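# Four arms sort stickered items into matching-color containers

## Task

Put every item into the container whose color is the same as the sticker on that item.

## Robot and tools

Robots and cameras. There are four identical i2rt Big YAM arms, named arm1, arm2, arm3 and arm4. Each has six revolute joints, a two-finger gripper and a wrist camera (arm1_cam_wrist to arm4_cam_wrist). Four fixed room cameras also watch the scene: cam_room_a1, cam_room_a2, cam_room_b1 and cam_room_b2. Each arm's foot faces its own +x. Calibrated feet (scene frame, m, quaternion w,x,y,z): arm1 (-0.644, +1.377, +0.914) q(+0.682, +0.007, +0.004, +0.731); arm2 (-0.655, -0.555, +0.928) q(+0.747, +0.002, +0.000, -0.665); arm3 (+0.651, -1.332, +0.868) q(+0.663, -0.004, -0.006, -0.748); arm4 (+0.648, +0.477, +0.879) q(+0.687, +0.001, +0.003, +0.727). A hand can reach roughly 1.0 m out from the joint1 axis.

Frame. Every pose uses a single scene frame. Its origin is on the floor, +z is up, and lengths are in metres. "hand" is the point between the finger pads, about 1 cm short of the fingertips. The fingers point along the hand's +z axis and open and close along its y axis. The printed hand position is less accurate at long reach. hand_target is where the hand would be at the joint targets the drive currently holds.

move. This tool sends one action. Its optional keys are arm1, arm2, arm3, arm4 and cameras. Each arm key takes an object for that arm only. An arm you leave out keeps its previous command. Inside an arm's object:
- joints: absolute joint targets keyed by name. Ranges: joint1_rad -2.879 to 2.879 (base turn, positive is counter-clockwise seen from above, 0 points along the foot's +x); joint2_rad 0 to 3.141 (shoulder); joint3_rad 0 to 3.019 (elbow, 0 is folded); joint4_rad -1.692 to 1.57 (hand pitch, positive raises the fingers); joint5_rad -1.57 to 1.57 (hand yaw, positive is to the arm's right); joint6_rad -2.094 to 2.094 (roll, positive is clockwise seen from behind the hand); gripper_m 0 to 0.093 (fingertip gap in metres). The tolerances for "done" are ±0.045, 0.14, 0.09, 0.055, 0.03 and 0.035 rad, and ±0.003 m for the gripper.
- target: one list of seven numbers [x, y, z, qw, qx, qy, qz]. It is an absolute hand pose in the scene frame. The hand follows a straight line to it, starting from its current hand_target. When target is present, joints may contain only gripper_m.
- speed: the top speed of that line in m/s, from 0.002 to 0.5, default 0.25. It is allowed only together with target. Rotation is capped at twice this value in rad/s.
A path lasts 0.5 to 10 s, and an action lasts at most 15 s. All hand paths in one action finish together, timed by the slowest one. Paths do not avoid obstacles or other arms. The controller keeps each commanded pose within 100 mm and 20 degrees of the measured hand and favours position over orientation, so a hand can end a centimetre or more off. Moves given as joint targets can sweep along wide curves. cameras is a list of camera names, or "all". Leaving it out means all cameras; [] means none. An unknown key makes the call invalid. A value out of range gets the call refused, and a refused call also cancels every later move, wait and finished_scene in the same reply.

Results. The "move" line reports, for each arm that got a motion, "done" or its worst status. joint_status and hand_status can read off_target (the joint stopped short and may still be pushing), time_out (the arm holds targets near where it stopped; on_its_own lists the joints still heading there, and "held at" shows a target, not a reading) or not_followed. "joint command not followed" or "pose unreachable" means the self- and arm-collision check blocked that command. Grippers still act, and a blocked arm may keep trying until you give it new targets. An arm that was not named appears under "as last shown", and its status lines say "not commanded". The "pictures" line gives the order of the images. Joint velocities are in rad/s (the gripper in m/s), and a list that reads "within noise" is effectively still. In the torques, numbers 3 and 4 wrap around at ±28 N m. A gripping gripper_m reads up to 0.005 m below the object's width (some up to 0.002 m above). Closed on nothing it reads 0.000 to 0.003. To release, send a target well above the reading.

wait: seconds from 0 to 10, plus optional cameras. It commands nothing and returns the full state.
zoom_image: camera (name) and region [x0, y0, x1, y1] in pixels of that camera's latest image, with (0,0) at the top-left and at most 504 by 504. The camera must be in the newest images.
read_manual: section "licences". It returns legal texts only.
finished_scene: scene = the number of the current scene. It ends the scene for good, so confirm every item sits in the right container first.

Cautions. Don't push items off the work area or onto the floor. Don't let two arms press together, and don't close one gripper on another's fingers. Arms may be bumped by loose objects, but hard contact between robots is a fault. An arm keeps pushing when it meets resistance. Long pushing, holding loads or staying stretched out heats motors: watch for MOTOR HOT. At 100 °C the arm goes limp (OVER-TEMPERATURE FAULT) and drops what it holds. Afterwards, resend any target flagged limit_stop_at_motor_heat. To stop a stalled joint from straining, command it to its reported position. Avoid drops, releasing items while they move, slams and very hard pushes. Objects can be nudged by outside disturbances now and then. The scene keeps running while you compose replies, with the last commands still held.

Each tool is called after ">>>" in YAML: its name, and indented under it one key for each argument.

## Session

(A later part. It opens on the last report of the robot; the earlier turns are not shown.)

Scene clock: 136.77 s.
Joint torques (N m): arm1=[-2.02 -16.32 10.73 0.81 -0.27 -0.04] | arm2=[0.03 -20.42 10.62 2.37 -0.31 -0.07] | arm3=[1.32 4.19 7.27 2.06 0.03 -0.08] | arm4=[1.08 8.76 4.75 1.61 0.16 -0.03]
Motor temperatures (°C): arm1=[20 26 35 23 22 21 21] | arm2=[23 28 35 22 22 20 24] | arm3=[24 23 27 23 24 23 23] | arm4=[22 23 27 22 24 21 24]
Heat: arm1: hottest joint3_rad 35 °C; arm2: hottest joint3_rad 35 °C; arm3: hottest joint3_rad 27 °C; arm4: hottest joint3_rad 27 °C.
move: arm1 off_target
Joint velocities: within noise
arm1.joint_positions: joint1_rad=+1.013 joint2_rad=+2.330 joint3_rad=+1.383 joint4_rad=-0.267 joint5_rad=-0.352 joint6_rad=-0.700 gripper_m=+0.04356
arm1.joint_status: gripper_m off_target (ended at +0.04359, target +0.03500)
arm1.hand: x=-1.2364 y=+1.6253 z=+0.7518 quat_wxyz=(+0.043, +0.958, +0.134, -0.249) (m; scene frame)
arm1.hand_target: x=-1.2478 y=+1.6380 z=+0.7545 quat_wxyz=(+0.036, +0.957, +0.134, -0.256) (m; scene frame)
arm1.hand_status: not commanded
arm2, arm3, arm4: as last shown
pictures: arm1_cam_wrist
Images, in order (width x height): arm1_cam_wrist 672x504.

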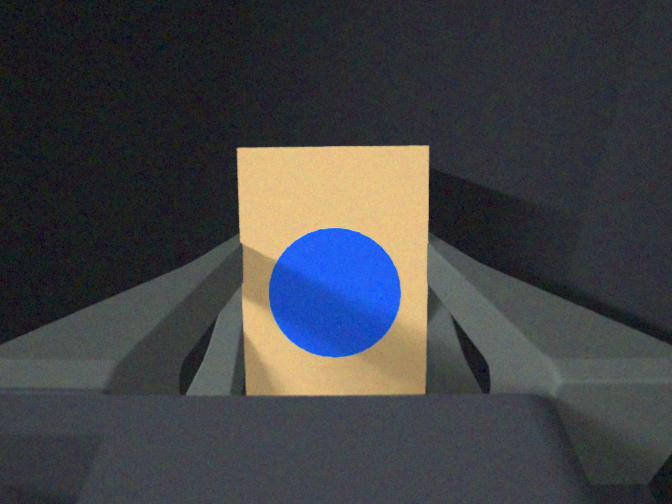

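>>> move:
  arm1: {"target": [-1.22, 1.62, 0.98, -0.0360, -0.9565, -0.1345, 0.2563], "speed": 0.15}
  arm2: {"target": [-1.30, -0.49, 0.98, -0.0262, -0.9610, -0.0977, 0.2575], "speed": 0.15}
  cameras: ["arm1_cam_wrist", "arm2_cam_wrist"]

Scene clock: 143.93 s.
Joint torques (N m): arm1=[-1.44 -17.03 11.32 0.7 -0.2 0.07] | arm2=[-0.15 -20.78 9.66 1.24 -0.36 -0.08] | arm3=[1.32 4.01 7.23 2.07 0.02 -0.08] | arm4=[1.03 8 4.71 1.65 0.15 -0.03]
Motor temperatures (°C): arm1=[20 26 35 23 22 21 21] | arm2=[23 28 34 22 22 20 24] | arm3=[24 23 27 23 24 23 23] | arm4=[22 23 27 22 24 21 24]
Heat: arm1: hottest joint3_rad 35 °C; arm2: hottest joint3_rad 34 °C; arm3: hottest joint3_rad 27 °C; arm4: hottest joint3_rad 27 °C.
move: arm1 off_target; arm2 done
Joint velocities: within noise
arm1.joint_positions: joint1_rad=+1.013 joint2_rad=+1.909 joint3_rad=+1.346 joint4_rad=-0.655 joint5_rad=-0.352 joint6_rad=-0.700 gripper_m=+0.04356
arm1.joint_status: not commanded
arm1.hand: x=-1.2143 y=+1.6148 z=+0.9641 quat_wxyz=(+0.044, +0.959, +0.133, -0.247) (m; scene frame)
arm1.hand_target: x=-1.2197 y=+1.6199 z=+0.9798 quat_wxyz=(+0.036, +0.957, +0.134, -0.256) (m; scene frame)
arm1.hand_status: off_target (0.018 m and 1.4 deg from the pose sent, 0.229 m and 1.2 deg at the start)
arm2.joint_positions: joint1_rad=-1.824 joint2_rad=+1.899 joint3_rad=+1.341 joint4_rad=-0.504 joint5_rad=-0.171 joint6_rad=-0.288 gripper_m=+0.05289
arm2.joint_status: not commanded
arm2.hand: x=-1.3037 y=-0.4955 z=+0.9792 quat_wxyz=(-0.027, -0.960, -0.095, +0.261) (m; scene frame)
arm2.hand_target: x=-1.3000 y=-0.4902 z=+0.9799 quat_wxyz=(-0.026, -0.961, -0.098, +0.258) (m; scene frame)
arm2.hand_status: done (0.007 m and 0.5 deg from the pose sent, 0.220 m and 1.8 deg at the start)
arm3, arm4: as last shown
pictures: arm1_cam_wrist, arm2_cam_wrist
Images, in order (width x height): arm1_cam_wrist 672x504, arm2_cam_wrist 672x504.

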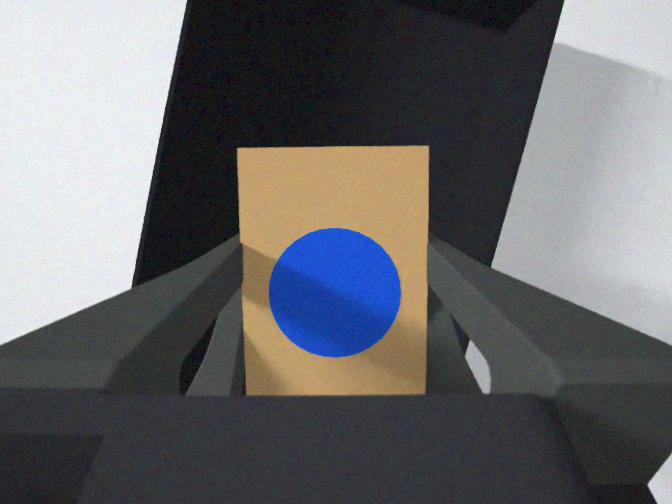

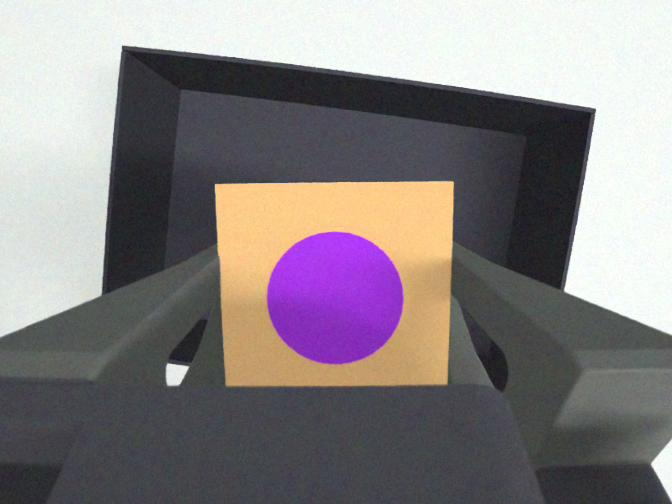

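>>> move:
  arm1: {"target": [-0.925, 1.49, 1.24, 0.0449, -0.9512, 0.1677, 0.2549], "speed": 0.25}
  arm2: {"target": [-0.945, -0.535, 1.24, 0.0068, -0.9656, 0.0253, 0.2587], "speed": 0.25}
  cameras: ["arm1_cam_wrist", "arm2_cam_wrist"]

Scene clock: 153.80 s.
Joint torques (N m): arm1=[-0.44 -1.03 16.4 0.94 0.06 0.14] | arm2=[1.49 -2.78 14.06 1.21 0.13 0.22] | arm3=[1.38 4.07 7.23 2.06 0.03 -0.09] | arm4=[0.67 7.94 4.68 1.63 0.15 -0.02]
Motor temperatures (°C): arm1=[20 26 34 23 22 21 22] | arm2=[23 27 34 22 22 20 24] | arm3=[24 23 27 23 24 23 23] | arm4=[22 23 27 22 24 21 24]
Heat: arm1: hottest joint3_rad 34 °C; arm2: hottest joint3_rad 34 °C; arm3: hottest joint3_rad 27 °C; arm4: hottest joint3_rad 27 °C.
move: arm1 off_target; arm2 off_target
Joint velocities: within noise
arm1.joint_positions: joint1_rad=+1.107 joint2_rad=+0.818 joint3_rad=+0.983 joint4_rad=-1.266 joint5_rad=-0.018 joint6_rad=-0.042 gripper_m=+0.04358
arm1.joint_status: not commanded
arm1.hand: x=-0.9173 y=+1.4899 z=+1.2153 quat_wxyz=(-0.042, +0.956, -0.169, -0.237) (m; scene frame)
arm1.hand_target: x=-0.9242 y=+1.4897 z=+1.2396 quat_wxyz=(-0.045, +0.951, -0.168, -0.255) (m; scene frame)
arm1.hand_status: off_target (0.026 m and 2.2 deg from the pose sent, 0.419 m and 36.1 deg at the start)
arm2.joint_positions: joint1_rad=-1.781 joint2_rad=+0.752 joint3_rad=+0.949 joint4_rad=-1.255 joint5_rad=-0.022 joint6_rad=-0.040 gripper_m=+0.05289
arm2.joint_status: not commanded
arm2.hand: x=-0.9415 y=-0.5330 z=+1.2267 quat_wxyz=(+0.008, -0.967, +0.022, +0.252) (m; scene frame)
arm2.hand_target: x=-0.9447 y=-0.5350 z=+1.2398 quat_wxyz=(+0.007, -0.966, +0.025, +0.259) (m; scene frame)
arm2.hand_status: off_target (0.014 m and 0.8 deg from the pose sent, 0.445 m and 14.3 deg at the start)
arm3, arm4: as last shown
pictures: arm1_cam_wrist, arm2_cam_wrist
Images, in order (width x height): arm1_cam_wrist 672x504, arm2_cam_wrist 672x504.

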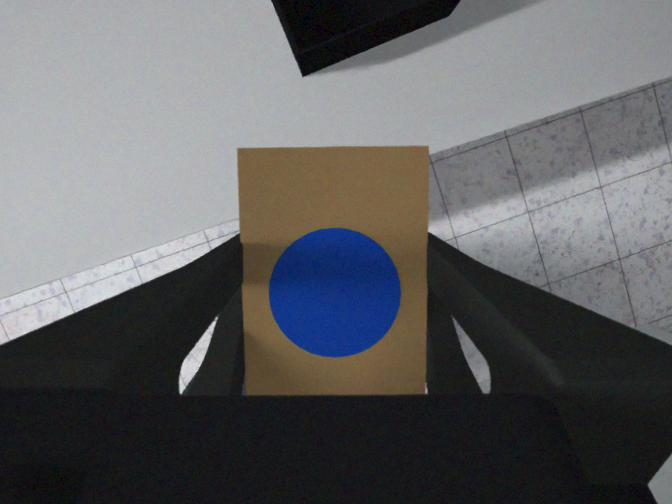

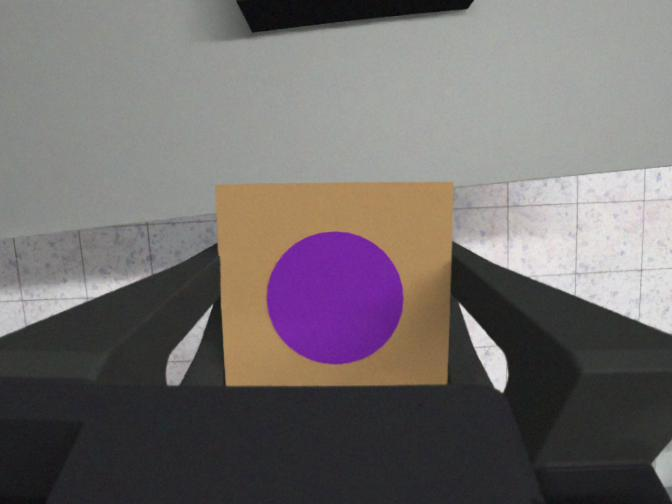

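>>> move:
  arm1: {"joints": {"joint1_rad": -2.25, "joint5_rad": 0, "joint6_rad": 0}}
  arm2: {"joints": {"joint1_rad": 1.245, "joint5_rad": 0, "joint6_rad": 0}}
  cameras: ["arm1_cam_wrist", "arm2_cam_wrist", "cam_room_b2"]

Scene clock: 171.37 s.
Joint torques (N m): arm1=[-1.9 -1.55 16.29 0.68 -0.06 0.11] | arm2=[0.85 -3.43 14.06 1.21 0.11 0.19] | arm3=[1.32 4.13 7.27 2.06 0.02 -0.1] | arm4=[1.03 8.12 4.77 1.69 0.16 0.01]
Motor temperatures (°C): arm1=[20 26 35 23 21 21 22] | arm2=[23 26 37 22 22 20 24] | arm3=[24 23 27 23 24 23 23] | arm4=[22 23 27 22 24 21 24]
Heat: arm1: hottest joint3_rad 35 °C; arm2: hottest joint3_rad 37 °C; arm3: hottest joint3_rad 27 °C; arm4: hottest joint3_rad 27 °C.
move: arm1 done; arm2 done
Joint velocities: within noise
arm1.joint_positions: joint1_rad=-2.245 joint2_rad=+0.827 joint3_rad=+0.983 joint4_rad=-1.266 joint5_rad=+0.002 joint6_rad=-0.007 gripper_m=+0.04367
arm1.joint_status: all done
arm1.hand: x=-0.3913 y=+1.2040 z=+1.2036 quat_wxyz=(-0.209, -0.287, -0.932, +0.071) (m; scene frame)
arm1.hand_target: x=-0.3873 y=+1.1999 z=+1.2303 quat_wxyz=(-0.232, -0.291, -0.925, +0.077) (m; scene frame)
arm1.hand_status: not commanded
arm2.joint_positions: joint1_rad=+1.242 joint2_rad=+0.758 joint3_rad=+0.949 joint4_rad=-1.255 joint5_rad=-0.003 joint6_rad=-0.013 gripper_m=+0.05285
arm2.joint_status: all done
arm2.hand: x=-0.3743 y=-0.6167 z=+1.2260 quat_wxyz=(-0.250, -0.096, -0.963, +0.025) (m; scene frame)
arm2.hand_target: x=-0.3722 y=-0.6169 z=+1.2406 quat_wxyz=(-0.259, -0.101, -0.960, +0.026) (m; scene frame)
arm2.hand_status: not commanded
arm3, arm4: as last shown
pictures: arm1_cam_wrist, arm2_cam_wrist, cam_room_b2
Images, in order (width x height): arm1_cam_wrist 672x504, arm2_cam_wrist 672x504, cam_room_b2 672x504.

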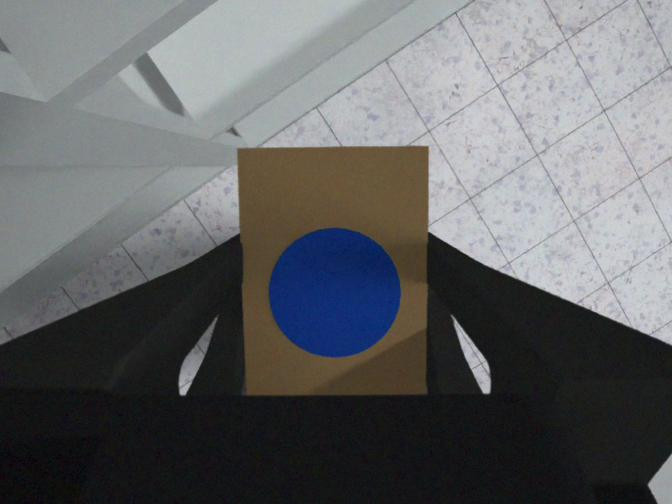

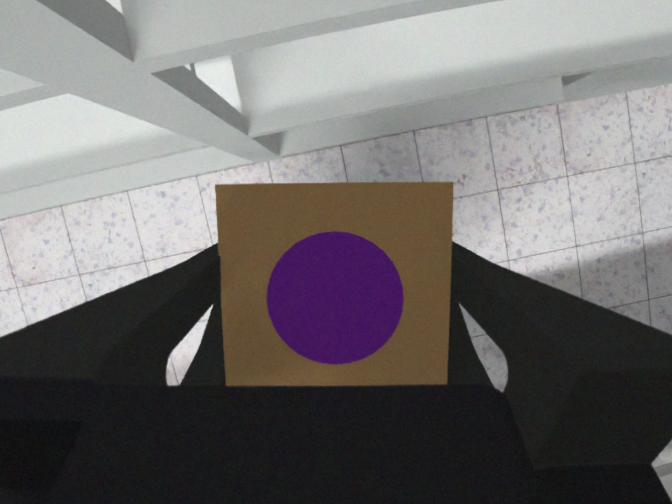

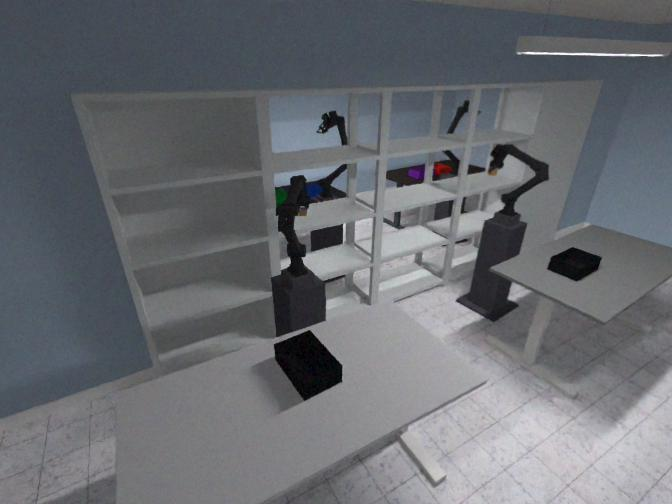

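>>> move:
  cameras: ["arm1_cam_wrist", "arm2_cam_wrist", "cam_room_a1", "cam_room_a2"]

Scene clock: 198.83 s.
Joint torques (N m): arm1=[-1.85 -1.44 16.21 0.8 -0.05 0.12] | arm2=[0.97 -3.31 14.05 1.24 0.11 0.19] | arm3=[1.26 4.25 7.21 2.07 0.02 -0.09] | arm4=[0.44 8.41 4.68 1.61 0.15 0]
Motor temperatures (°C): arm1=[20 25 37 23 21 21 22] | arm2=[23 26 39 22 22 20 25] | arm3=[24 23 27 23 24 23 23] | arm4=[22 23 27 22 24 21 24]
Heat: arm1: hottest joint3_rad 37 °C; arm2: hottest joint3_rad 39 °C; arm3: hottest joint3_rad 27 °C; arm4: hottest joint3_rad 27 °C.
Joint velocities: within noise
arm1.joint_positions: joint1_rad=-2.245 joint2_rad=+0.827 joint3_rad=+0.983 joint4_rad=-1.266 joint5_rad=+0.002 joint6_rad=-0.007 gripper_m=+0.04367
arm1.joint_status: all done
arm1.hand: x=-0.3913 y=+1.2040 z=+1.2036 quat_wxyz=(-0.209, -0.287, -0.932, +0.071) (m; scene frame)
arm1.hand_target: x=-0.3873 y=+1.1999 z=+1.2303 quat_wxyz=(-0.232, -0.291, -0.925, +0.077) (m; scene frame)
arm1.hand_status: not commanded
arm2.joint_positions: joint1_rad=+1.242 joint2_rad=+0.758 joint3_rad=+0.949 joint4_rad=-1.255 joint5_rad=-0.003 joint6_rad=-0.013 gripper_m=+0.05285
arm2.joint_status: all done
arm2.hand: x=-0.3743 y=-0.6167 z=+1.2260 quat_wxyz=(-0.250, -0.096, -0.963, +0.025) (m; scene frame)
arm2.hand_target: x=-0.3722 y=-0.6169 z=+1.2406 quat_wxyz=(-0.259, -0.101, -0.960, +0.026) (m; scene frame)
arm2.hand_status: not commanded
arm3.joint_positions: joint1_rad=+0.130 joint2_rad=+0.645 joint3_rad=+1.695 joint4_rad=-1.138 joint5_rad=+0.075 joint6_rad=+0.392 gripper_m=+0.09396
arm3.joint_status: not commanded
arm3.hand: x=+0.6386 y=-1.5165 z=+1.5921 quat_wxyz=(-0.552, -0.621, -0.389, +0.398) (m; scene frame)
arm3.hand_target: x=+0.6385 y=-1.5116 z=+1.6003 quat_wxyz=(-0.558, -0.615, -0.384, +0.402) (m; scene frame)
arm3.hand_status: not commanded
arm4.joint_positions: joint1_rad=+0.147 joint2_rad=+0.437 joint3_rad=+1.709 joint4_rad=-1.566 joint5_rad=+0.245 joint6_rad=+0.670 gripper_m=+0.09396
arm4.joint_status: not commanded
arm4.hand: x=+0.6820 y=+0.5376 z=+1.5262 quat_wxyz=(-0.292, +0.355, -0.719, -0.522) (m; scene frame)
arm4.hand_target: x=+0.6829 y=+0.5336 z=+1.5314 quat_wxyz=(-0.294, +0.352, -0.714, -0.529) (m; scene frame)
arm4.hand_status: not commanded
pictures: arm1_cam_wrist, arm2_cam_wrist, cam_room_a1, cam_room_a2
Images, in order (width x height): arm1_cam_wrist 672x504, arm2_cam_wrist 672x504, cam_room_a1 672x504, cam_room_a2 672x504.

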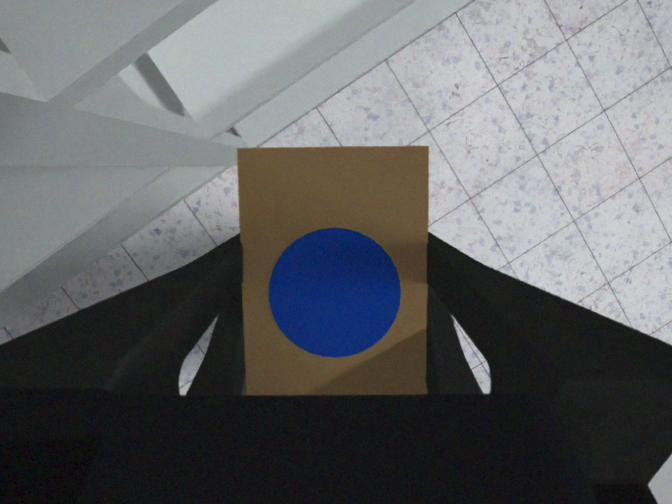

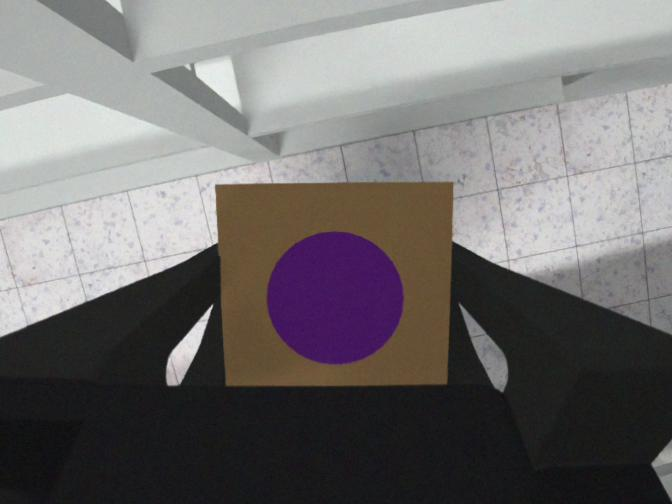

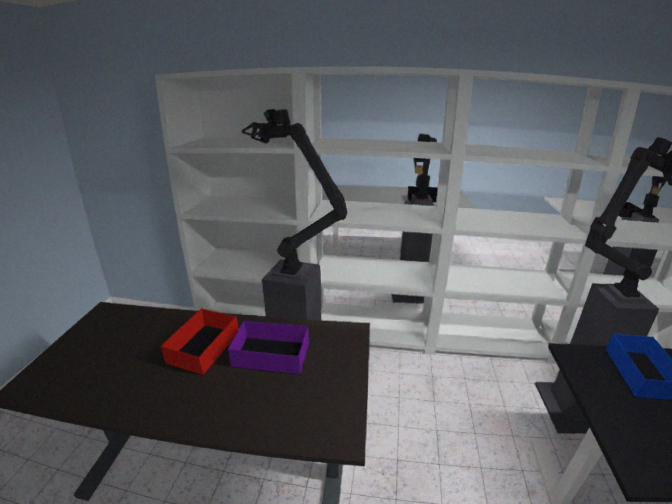

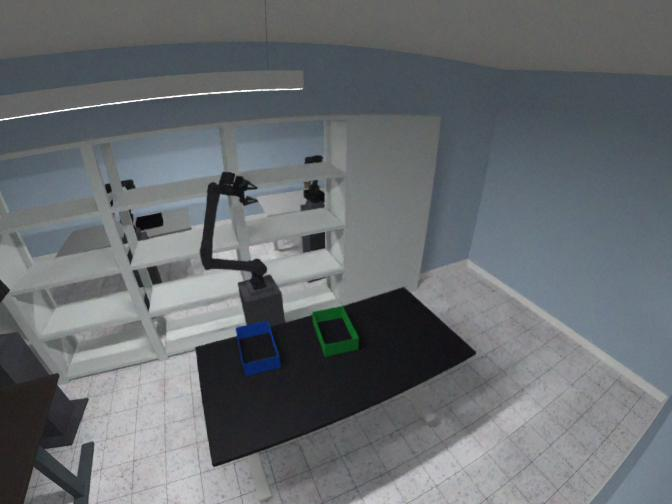

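>>> move:
  arm1: {"target": [-0.29, 1.135, 1.145, 0.2468, 0.2905, 0.9212, -0.0778], "speed": 0.15}
  arm2: {"target": [-0.28, -0.637, 1.14, 0.2511, 0.2337, 0.9372, -0.0626], "speed": 0.15}
  cameras: ["arm1_cam_wrist", "arm2_cam_wrist", "cam_room_b1", "cam_room_b2"]

>>> move:
  arm3: {"joints": {"joint1_rad": 0.13, "joint2_rad": 1.0, "joint3_rad": 1.2, "joint4_rad": -1.3, "joint5_rad": 0, "joint6_rad": 0}}
  arm4: {"joints": {"joint1_rad": 0.147, "joint2_rad": 1.0, "joint3_rad": 1.2, "joint4_rad": -1.3, "joint5_rad": 0, "joint6_rad": 0}}
  cameras: ["arm3_cam_wrist", "arm4_cam_wrist"]

Scene clock: 217.67 s.
Joint torques (N m): arm1=[-1.79 -6.12 11.93 1.95 -0.05 0.15] | arm2=[1.44 -7.36 10.59 2.58 0.34 0.22] | arm3=[1.26 4.19 7.23 2.06 0.02 -0.09] | arm4=[0.85 8 4.78 1.68 0.15 0]
Motor temperatures (°C): arm1=[20 24 37 23 21 21 22] | arm2=[23 25 39 22 22 20 25] | arm3=[24 23 27 23 24 23 23] | arm4=[22 23 27 22 24 21 24]
Heat: arm1: hottest joint3_rad 37 °C; arm2: hottest joint3_rad 39 °C; arm3: hottest joint3_rad 27 °C; arm4: hottest joint3_rad 27 °C.
move: arm1 done; arm2 done
Joint velocities: within noise
arm1.joint_positions: joint1_rad=-2.245 joint2_rad=+1.133 joint3_rad=+0.983 joint4_rad=-0.912 joint5_rad=-0.001 joint6_rad=+0.001 gripper_m=+0.04367
arm1.joint_status: not commanded
arm1.hand: x=-0.2950 y=+1.1373 z=+1.1382 quat_wxyz=(-0.233, -0.288, -0.926, +0.076) (m; scene frame)
arm1.hand_target: x=-0.2902 y=+1.1351 z=+1.1449 quat_wxyz=(-0.247, -0.290, -0.921, +0.078) (m; scene frame)
arm1.hand_status: done (0.009 m and 1.8 deg from the pose sent, 0.136 m and 4.5 deg at the start)
arm2.joint_positions: joint1_rad=+1.313 joint2_rad=+1.044 joint3_rad=+0.879 joint4_rad=-0.921 joint5_rad=+0.174 joint6_rad=+0.295 gripper_m=+0.05285
arm2.joint_status: not commanded
arm2.hand: x=-0.2833 y=-0.6394 z=+1.1424 quat_wxyz=(-0.245, -0.230, -0.940, +0.064) (m; scene frame)
arm2.hand_target: x=-0.2801 y=-0.6369 z=+1.1400 quat_wxyz=(-0.251, -0.234, -0.937, +0.062) (m; scene frame)
arm2.hand_status: done (0.005 m and 0.9 deg from the pose sent, 0.129 m and 16.6 deg at the start)
arm3, arm4: as last shown
pictures: arm1_cam_wrist, arm2_cam_wrist, cam_room_b1, cam_room_b2
Images, in order (width x height): arm1_cam_wrist 672x504, arm2_cam_wrist 672x504, cam_room_b1 672x504, cam_room_b2 672x504.

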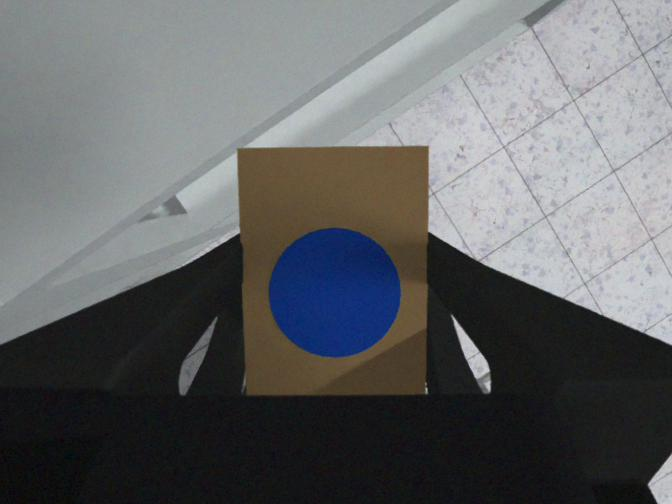

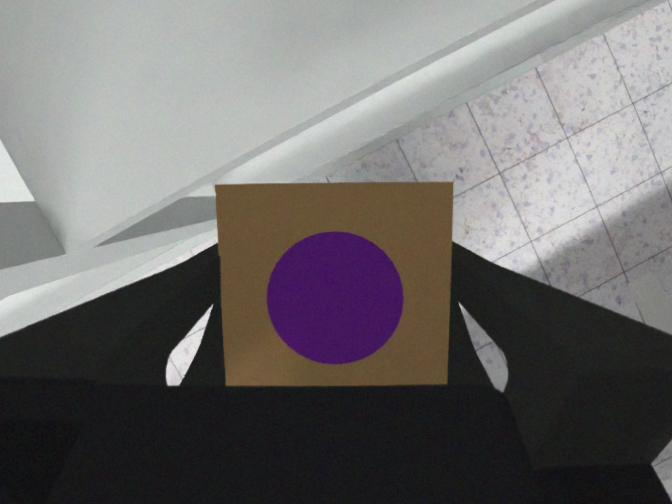

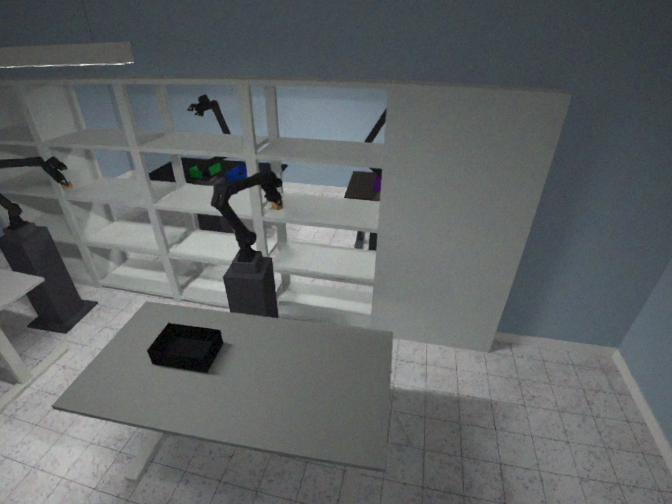

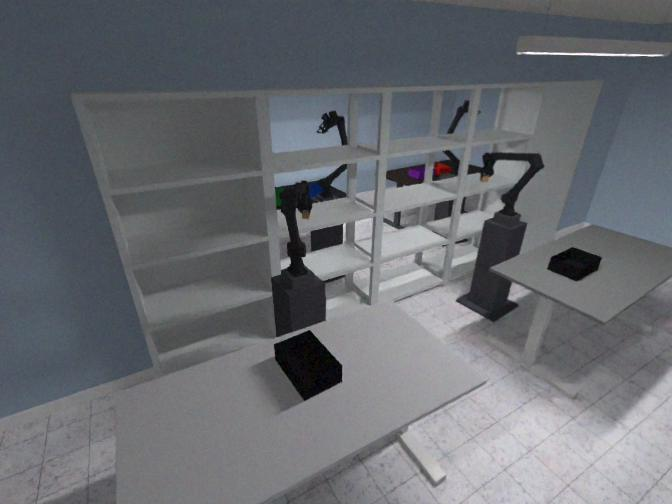

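Scene clock: 219.27 s.
Joint torques (N m): arm1=[-1.03 -5.42 11.75 2.09 -0.08 0.13] | arm2=[1.38 -7.47 10.63 2.56 0.34 0.22] | arm3=[1.08 -5.3 10.76 0.84 -0.06 -0.13] | arm4=[1.26 -5.66 11.77 0.84 -0.04 -0.1]
Motor temperatures (°C): arm1=[20 24 37 23 21 21 22] | arm2=[23 25 39 22 22 20 25] | arm3=[24 23 27 23 24 23 23] | arm4=[22 23 27 22 24 21 24]
Heat: arm1: hottest joint3_rad 37 °C; arm2: hottest joint3_rad 39 °C; arm3: hottest joint3_rad 27 °C; arm4: hottest joint3_rad 27 °C.
move: arm3 done; arm4 done
Joint velocities: within noise
arm1, arm2: as last shown
arm1.hand: x=-0.2950 y=+1.1373 z=+1.1382 quat_wxyz=(-0.233, -0.289, -0.926, +0.076) (m; scene frame)
arm1.hand_target: x=-0.2902 y=+1.1351 z=+1.1449 quat_wxyz=(-0.247, -0.291, -0.921, +0.078) (m; scene frame)
arm2.joint_positions: joint1_rad=+1.313 joint2_rad=+1.044 joint3_rad=+0.879 joint4_rad=-0.921 joint5_rad=+0.174 joint6_rad=+0.296 gripper_m=+0.05285
arm2.hand_target: x=-0.2801 y=-0.6369 z=+1.1400 quat_wxyz=(-0.251, -0.233, -0.937, +0.062) (m; scene frame)
arm3.joint_positions: joint1_rad=+0.130 joint2_rad=+0.992 joint3_rad=+1.182 joint4_rad=-1.299 joint5_rad=+0.002 joint6_rad=+0.008 gripper_m=+0.09397
arm3.joint_status: all done
arm3.hand: x=+0.6531 y=-1.6832 z=+1.2092 quat_wxyz=(-0.168, -0.687, -0.688, +0.166) (m; scene frame)
arm3.hand_target: x=+0.6534 y=-1.6872 z=+1.2151 quat_wxyz=(-0.171, -0.683, -0.690, +0.168) (m; scene frame)
arm3.hand_status: not commanded
arm4.joint_positions: joint1_rad=+0.147 joint2_rad=+0.996 joint3_rad=+1.158 joint4_rad=-1.302 joint5_rad=+0.004 joint6_rad=+0.014 gripper_m=+0.09398
arm4.joint_status: all done
arm4.hand: x=+0.5792 y=+0.8238 z=+1.2018 quat_wxyz=(-0.132, +0.753, -0.623, -0.166) (m; scene frame)
arm4.hand_target: x=+0.5771 y=+0.8315 z=+1.2209 quat_wxyz=(-0.145, +0.754, -0.615, -0.182) (m; scene frame)
arm4.hand_status: not commanded
pictures: arm3_cam_wrist, arm4_cam_wrist
Images, in order (width x height): arm3_cam_wrist 672x504, arm4_cam_wrist 672x504.

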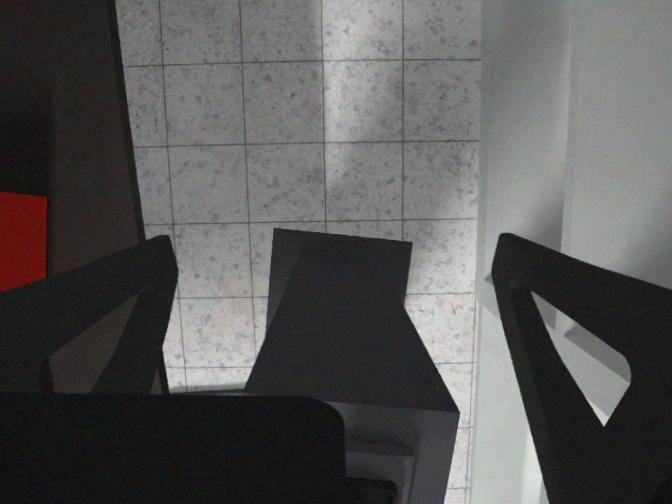

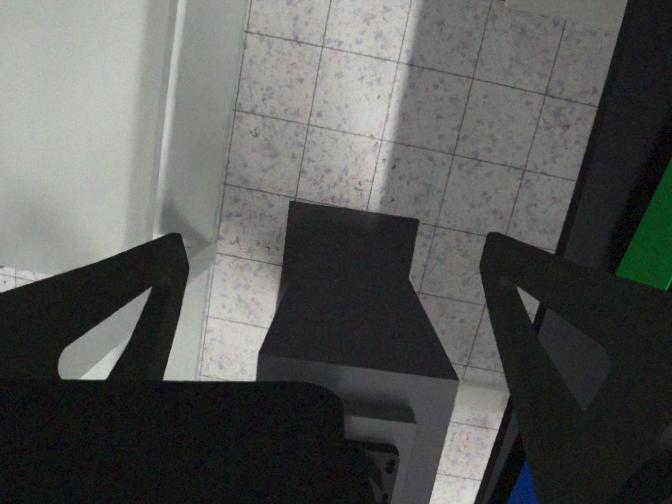

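>>> move:
  arm1: {"target": [-0.15, 1.04, 1.115, 0.2468, 0.2905, 0.9212, -0.0778], "speed": 0.12}
  arm2: {"target": [-0.1, -0.678, 1.108, 0.2511, 0.2337, 0.9372, -0.0626], "speed": 0.12}
  cameras: ["arm1_cam_wrist", "arm2_cam_wrist", "cam_room_b1"]

Scene clock: 228.43 s.
Joint torques (N m): arm1=[-1.55 -12.04 16.59 1.7 -0.03 0.12] | arm2=[-0.03 -14.1 15.86 2.3 -0.01 -0.06] | arm3=[1.32 -5.13 10.74 0.87 -0.07 -0.13] | arm4=[1.08 -5.66 11.74 0.83 -0.07 -0.04]
Motor temperatures (°C): arm1=[20 24 38 23 21 21 22] | arm2=[23 25 38 22 22 20 25] | arm3=[24 23 27 23 24 23 23] | arm4=[22 23 30 22 24 21 24]
Heat: arm1: hottest joint3_rad 38 °C; arm2: hottest joint3_rad 38 °C; arm3: hottest joint3_rad 27 °C; arm4: hottest joint3_rad 30 °C.
move: arm1 off_target; arm2 off_target
Joint velocities: within noise
arm1.joint_positions: joint1_rad=-2.245 joint2_rad=+1.578 joint3_rad=+1.289 joint4_rad=-0.819 joint5_rad=-0.001 joint6_rad=+0.004 gripper_m=+0.04367
arm1.joint_status: not commanded
arm1.hand: x=-0.1739 y=+1.0531 z=+1.0852 quat_wxyz=(-0.211, -0.292, -0.930, +0.069) (m; scene frame)
arm1.hand_target: x=-0.1521 y=+1.0414 z=+1.1155 quat_wxyz=(-0.247, -0.291, -0.921, +0.078) (m; scene frame)
arm1.hand_status: off_target (0.040 m and 4.3 deg from the pose sent, 0.176 m and 1.7 deg at the start)
arm2.joint_positions: joint1_rad=+1.297 joint2_rad=+1.543 joint3_rad=+1.187 joint4_rad=-0.777 joint5_rad=+0.166 joint6_rad=+0.292 gripper_m=+0.05285
arm2.joint_status: not commanded
arm2.hand: x=-0.1263 y=-0.6689 z=+1.0858 quat_wxyz=(-0.222, -0.235, -0.944, +0.064) (m; scene frame)
arm2.hand_target: x=-0.1022 y=-0.6777 z=+1.1085 quat_wxyz=(-0.251, -0.234, -0.937, +0.063) (m; scene frame)
arm2.hand_status: off_target (0.036 m and 3.5 deg from the pose sent, 0.190 m and 0.8 deg at the start)
arm3, arm4: as last shown
arm3.joint_positions: joint1_rad=+0.130 joint2_rad=+0.992 joint3_rad=+1.182 joint4_rad=-1.299 joint5_rad=+0.002 joint6_rad=+0.007 gripper_m=+0.09397
pictures: arm1_cam_wrist, arm2_cam_wrist, cam_room_b1
Images, in order (width x height): arm1_cam_wrist 672x504, arm2_cam_wrist 672x504, cam_room_b1 672x504.

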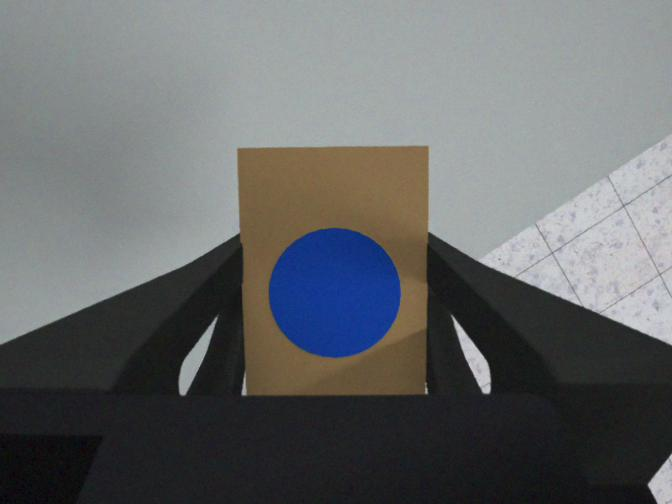

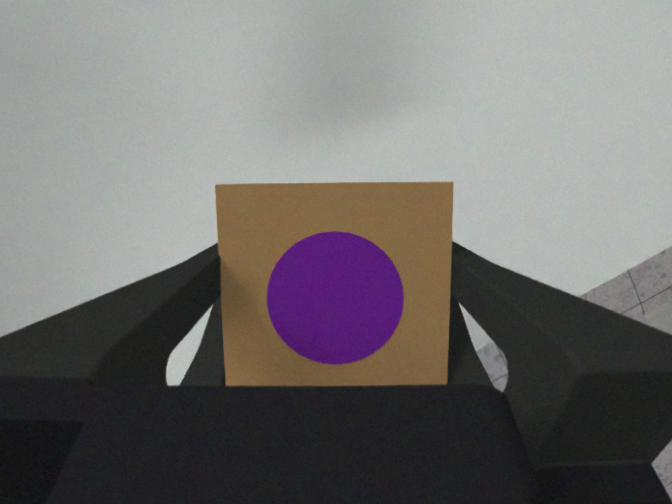

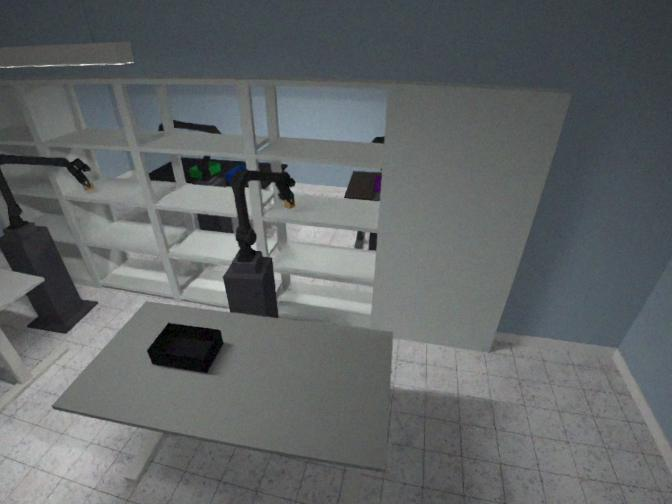

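>>> move:
  arm1: {"target": [-0.07, 0.98, 1.125, 0.2468, 0.2905, 0.9212, -0.0778], "speed": 0.12}
  arm2: {"target": [0.02, -0.703, 1.125, 0.2511, 0.2337, 0.9372, -0.0626], "speed": 0.12}
  cameras: ["arm1_cam_wrist", "arm2_cam_wrist", "cam_room_b1"]

>>> move:
  arm1: {"target": [0.02, 0.92, 1.125, 0.2468, 0.2905, 0.9212, -0.0778], "speed": 0.12}
  arm2: {"target": [0.14, -0.725, 1.13, 0.2511, 0.2337, 0.9372, -0.0626], "speed": 0.12}
  cameras: ["arm1_cam_wrist", "arm2_cam_wrist", "cam_room_b1"]

Scene clock: 236.90 s.
Joint torques (N m): arm1=[-2.43 -15.21 17.33 0.66 -0.04 0.06] | arm2=[-0.03 -18.61 16.55 1.14 -0.02 -0.08] | arm3=[1.44 -5.25 10.71 0.91 -0.06 -0.13] | arm4=[0.44 -5.89 11.81 0.72 -0.07 -0.11]
Motor temperatures (°C): arm1=[20 25 40 23 21 21 23] | arm2=[23 25 38 22 22 20 25] | arm3=[24 23 27 23 24 23 23] | arm4=[22 23 32 22 24 21 24]
Heat: arm1: hottest joint3_rad 40 °C; arm2: hottest joint3_rad 38 °C; arm3: hottest joint3_rad 27 °C; arm4: hottest joint3_rad 32 °C.
move: arm1 off_target; arm2 off_target
Joint velocities: within noise
arm1.joint_positions: joint1_rad=-2.245 joint2_rad=+1.829 joint3_rad=+1.652 joint4_rad=-0.903 joint5_rad=-0.003 joint6_rad=+0.004 gripper_m=+0.04367
arm1.joint_status: not commanded
arm1.hand: x=-0.0848 y=+0.9919 z=+1.0994 quat_wxyz=(-0.225, -0.290, -0.927, +0.072) (m; scene frame)
arm1.hand_target: x=-0.0715 y=+0.9810 z=+1.1251 quat_wxyz=(-0.247, -0.290, -0.921, +0.078) (m; scene frame)
arm1.hand_status: off_target (0.032 m and 2.7 deg from the pose sent, 0.133 m and 4.3 deg at the start)
arm2.joint_positions: joint1_rad=+1.289 joint2_rad=+1.837 joint3_rad=+1.628 joint4_rad=-0.887 joint5_rad=+0.162 joint6_rad=+0.288 gripper_m=+0.05285
arm2.joint_status: not commanded
arm2.hand: x=+0.0028 y=-0.6939 z=+1.1106 quat_wxyz=(-0.239, -0.236, -0.940, +0.062) (m; scene frame)
arm2.hand_target: x=+0.0186 y=-0.7029 z=+1.1250 quat_wxyz=(-0.252, -0.234, -0.937, +0.063) (m; scene frame)
arm2.hand_status: off_target (0.024 m and 1.5 deg from the pose sent, 0.155 m and 3.5 deg at the start)
arm3, arm4: as last shown
pictures: arm1_cam_wrist, arm2_cam_wrist, cam_room_b1
Images, in order (width x height): arm1_cam_wrist 672x504, arm2_cam_wrist 672x504, cam_room_b1 672x504.

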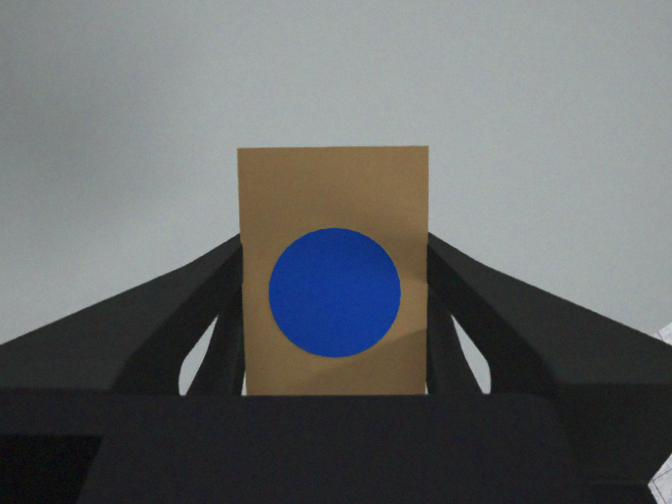

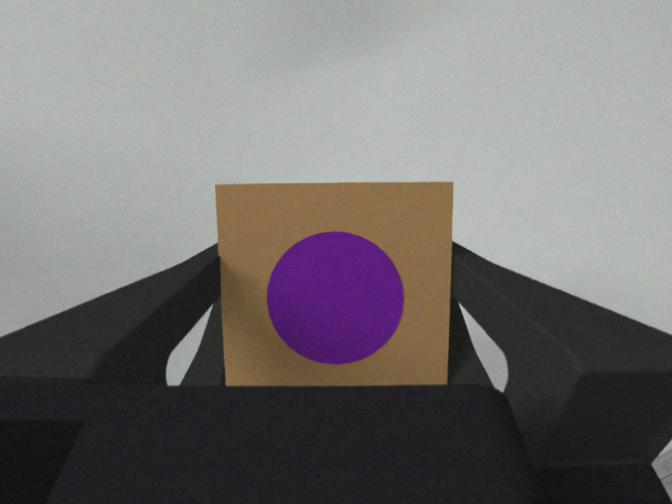

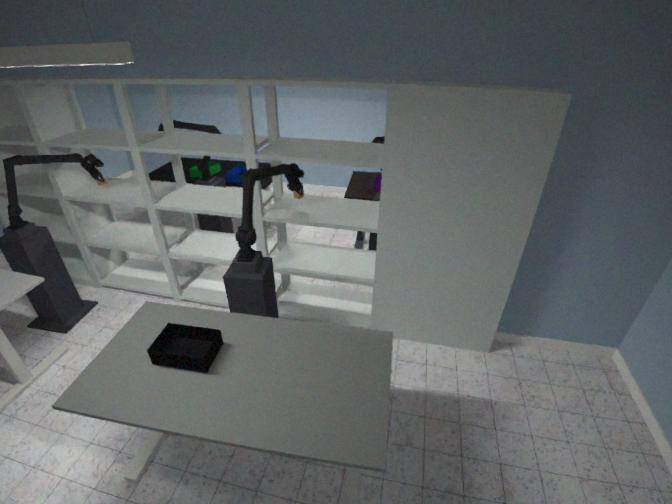

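Scene clock: 238.83 s.
Joint torques (N m): arm1=[-1.2 -20.25 17.78 0.75 0.01 0.09] | arm2=[-0.03 -23.94 17.11 1.11 0.01 -0.08] | arm3=[1.2 -5.07 10.76 0.87 -0.07 -0.12] | arm4=[0.79 -5.77 11.82 0.76 -0.05 -0.06]
Motor temperatures (°C): arm1=[20 25 40 23 21 21 23] | arm2=[23 25 39 22 22 20 25] | arm3=[24 23 27 23 24 23 23] | arm4=[22 23 32 22 24 21 24]
Heat: arm1: hottest joint3_rad 40 °C; arm2: hottest joint3_rad 39 °C; arm3: hottest joint3_rad 27 °C; arm4: hottest joint3_rad 32 °C.
move: arm1 off_target; arm2 off_target
Joint velocities: within noise
arm1.joint_positions: joint1_rad=-2.245 joint2_rad=+2.169 joint3_rad=+2.190 joint4_rad=-1.102 joint5_rad=-0.003 joint6_rad=+0.004 gripper_m=+0.04367
arm1.joint_status: not commanded
arm1.hand: x=+0.0077 y=+0.9279 z=+1.0988 quat_wxyz=(-0.224, -0.290, -0.928, +0.072) (m; scene frame)
arm1.hand_target: x=+0.0184 y=+0.9211 z=+1.1249 quat_wxyz=(-0.248, -0.290, -0.921, +0.078) (m; scene frame)
arm1.hand_status: off_target (0.030 m and 2.8 deg from the pose sent, 0.130 m and 2.7 deg at the start)
arm2.joint_positions: joint1_rad=+1.288 joint2_rad=+2.223 joint3_rad=+2.269 joint4_rad=-1.140 joint5_rad=+0.161 joint6_rad=+0.285 gripper_m=+0.05285
arm2.joint_status: not commanded
arm2.hand: x=+0.1282 y=-0.7152 z=+1.1209 quat_wxyz=(-0.241, -0.235, -0.940, +0.062) (m; scene frame)
arm2.hand_target: x=+0.1388 y=-0.7248 z=+1.1298 quat_wxyz=(-0.252, -0.234, -0.937, +0.063) (m; scene frame)
arm2.hand_status: off_target (0.018 m and 1.2 deg from the pose sent, 0.142 m and 1.4 deg at the start)
arm3, arm4: as last shown
pictures: arm1_cam_wrist, arm2_cam_wrist, cam_room_b1
Images, in order (width x height): arm1_cam_wrist 672x504, arm2_cam_wrist 672x504, cam_room_b1 672x504.

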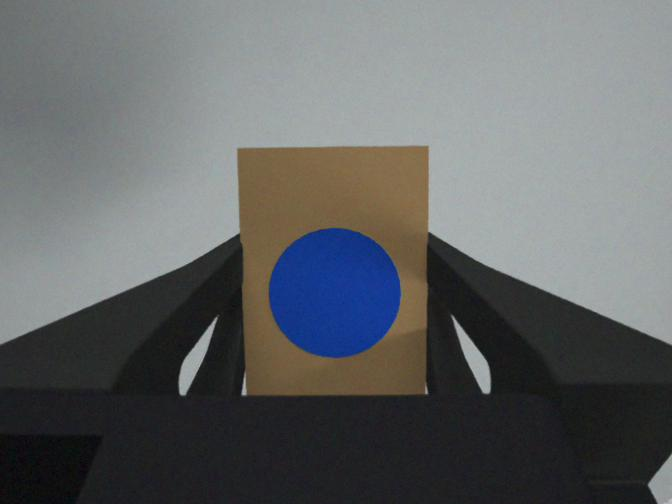

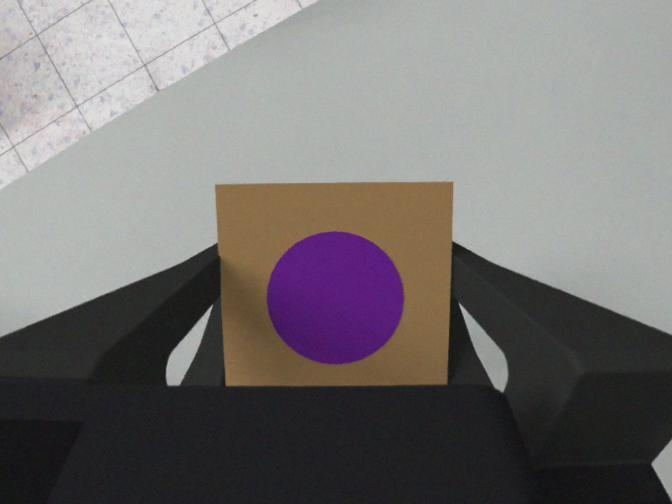

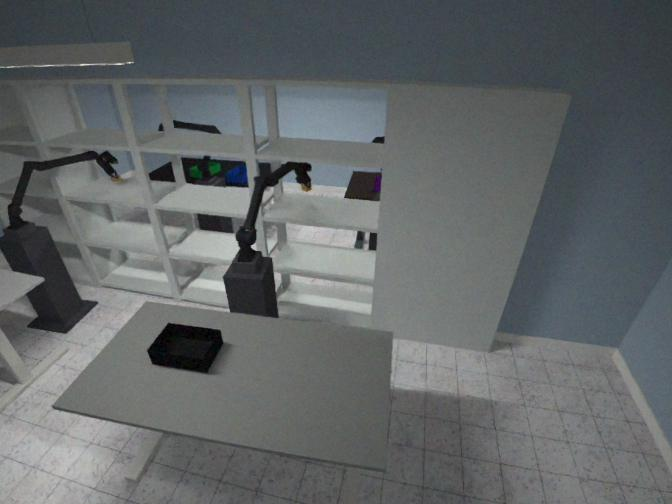

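>>> move:
  arm1: {"target": [0.018, 0.921, 1.08, 0.2468, 0.2905, 0.9212, -0.0778], "speed": 0.08}
  arm2: {"target": [0.138, -0.725, 1.085, 0.2511, 0.2337, 0.9372, -0.0626], "speed": 0.08}
  cameras: ["arm1_cam_wrist", "arm2_cam_wrist"]

Scene clock: 247.57 s.
Joint torques (N m): arm1=[-1.49 -21.25 11.9 1.87 0.02 0.1] | arm2=[0.03 -24.7 10.92 2.58 -0.01 -0.07] | arm3=[1.2 -5.19 10.74 0.88 -0.07 -0.13] | arm4=[0.56 -5.54 11.88 0.7 -0.06 -0.08]
Motor temperatures (°C): arm1=[20 25 40 23 21 21 23] | arm2=[23 26 39 22 22 20 25] | arm3=[24 23 28 23 24 23 23] | arm4=[22 23 34 22 24 21 24]
Heat: arm1: hottest joint3_rad 40 °C; arm2: hottest joint3_rad 39 °C; arm3: hottest joint3_rad 28 °C; arm4: hottest joint3_rad 34 °C.
move: arm1 done; arm2 off_target
Joint velocities: within noise
arm1.joint_positions: joint1_rad=-2.245 joint2_rad=+2.172 joint3_rad=+2.134 joint4_rad=-1.016 joint5_rad=-0.003 joint6_rad=+0.004 gripper_m=+0.04367
arm1.joint_status: not commanded
arm1.hand: x=+0.0128 y=+0.9242 z=+1.0783 quat_wxyz=(-0.237, -0.289, -0.924, +0.076) (m; scene frame)
arm1.hand_target: x=+0.0178 y=+0.9211 z=+1.0801 quat_wxyz=(-0.247, -0.291, -0.921, +0.078) (m; scene frame)
arm1.hand_status: done (0.006 m and 1.2 deg from the pose sent, 0.023 m and 2.8 deg at the start)
arm2.joint_positions: joint1_rad=+1.288 joint2_rad=+2.224 joint3_rad=+2.214 joint4_rad=-1.054 joint5_rad=+0.161 joint6_rad=+0.285 gripper_m=+0.05285
arm2.joint_status: not commanded
arm2.hand: x=+0.1350 y=-0.7169 z=+1.1024 quat_wxyz=(-0.255, -0.236, -0.936, +0.061) (m; scene frame)
arm2.hand_target: x=+0.1374 y=-0.7249 z=+1.0850 quat_wxyz=(-0.251, -0.234, -0.937, +0.063) (m; scene frame)
arm2.hand_status: off_target (0.019 m and 0.6 deg from the pose sent, 0.039 m and 1.2 deg at the start)
arm3, arm4: as last shown
pictures: arm1_cam_wrist, arm2_cam_wrist
Images, in order (width x height): arm1_cam_wrist 672x504, arm2_cam_wrist 672x504.

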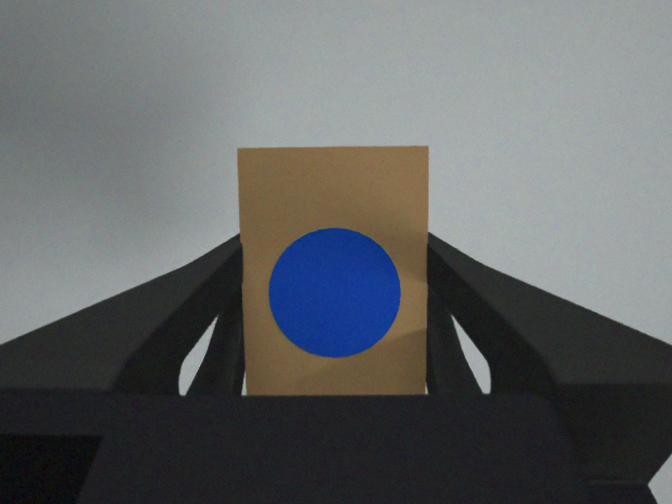

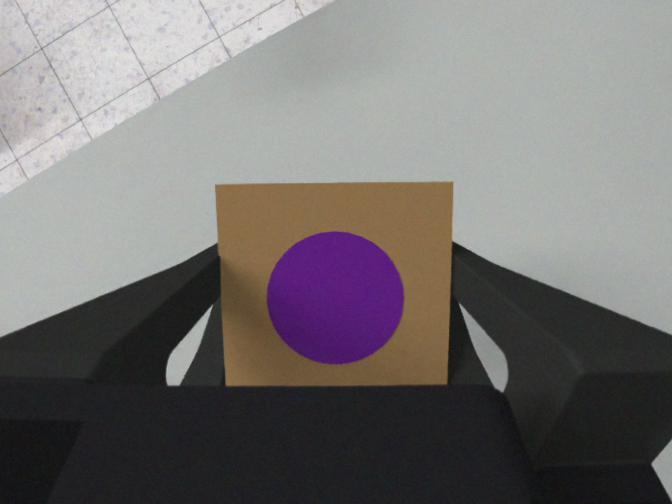

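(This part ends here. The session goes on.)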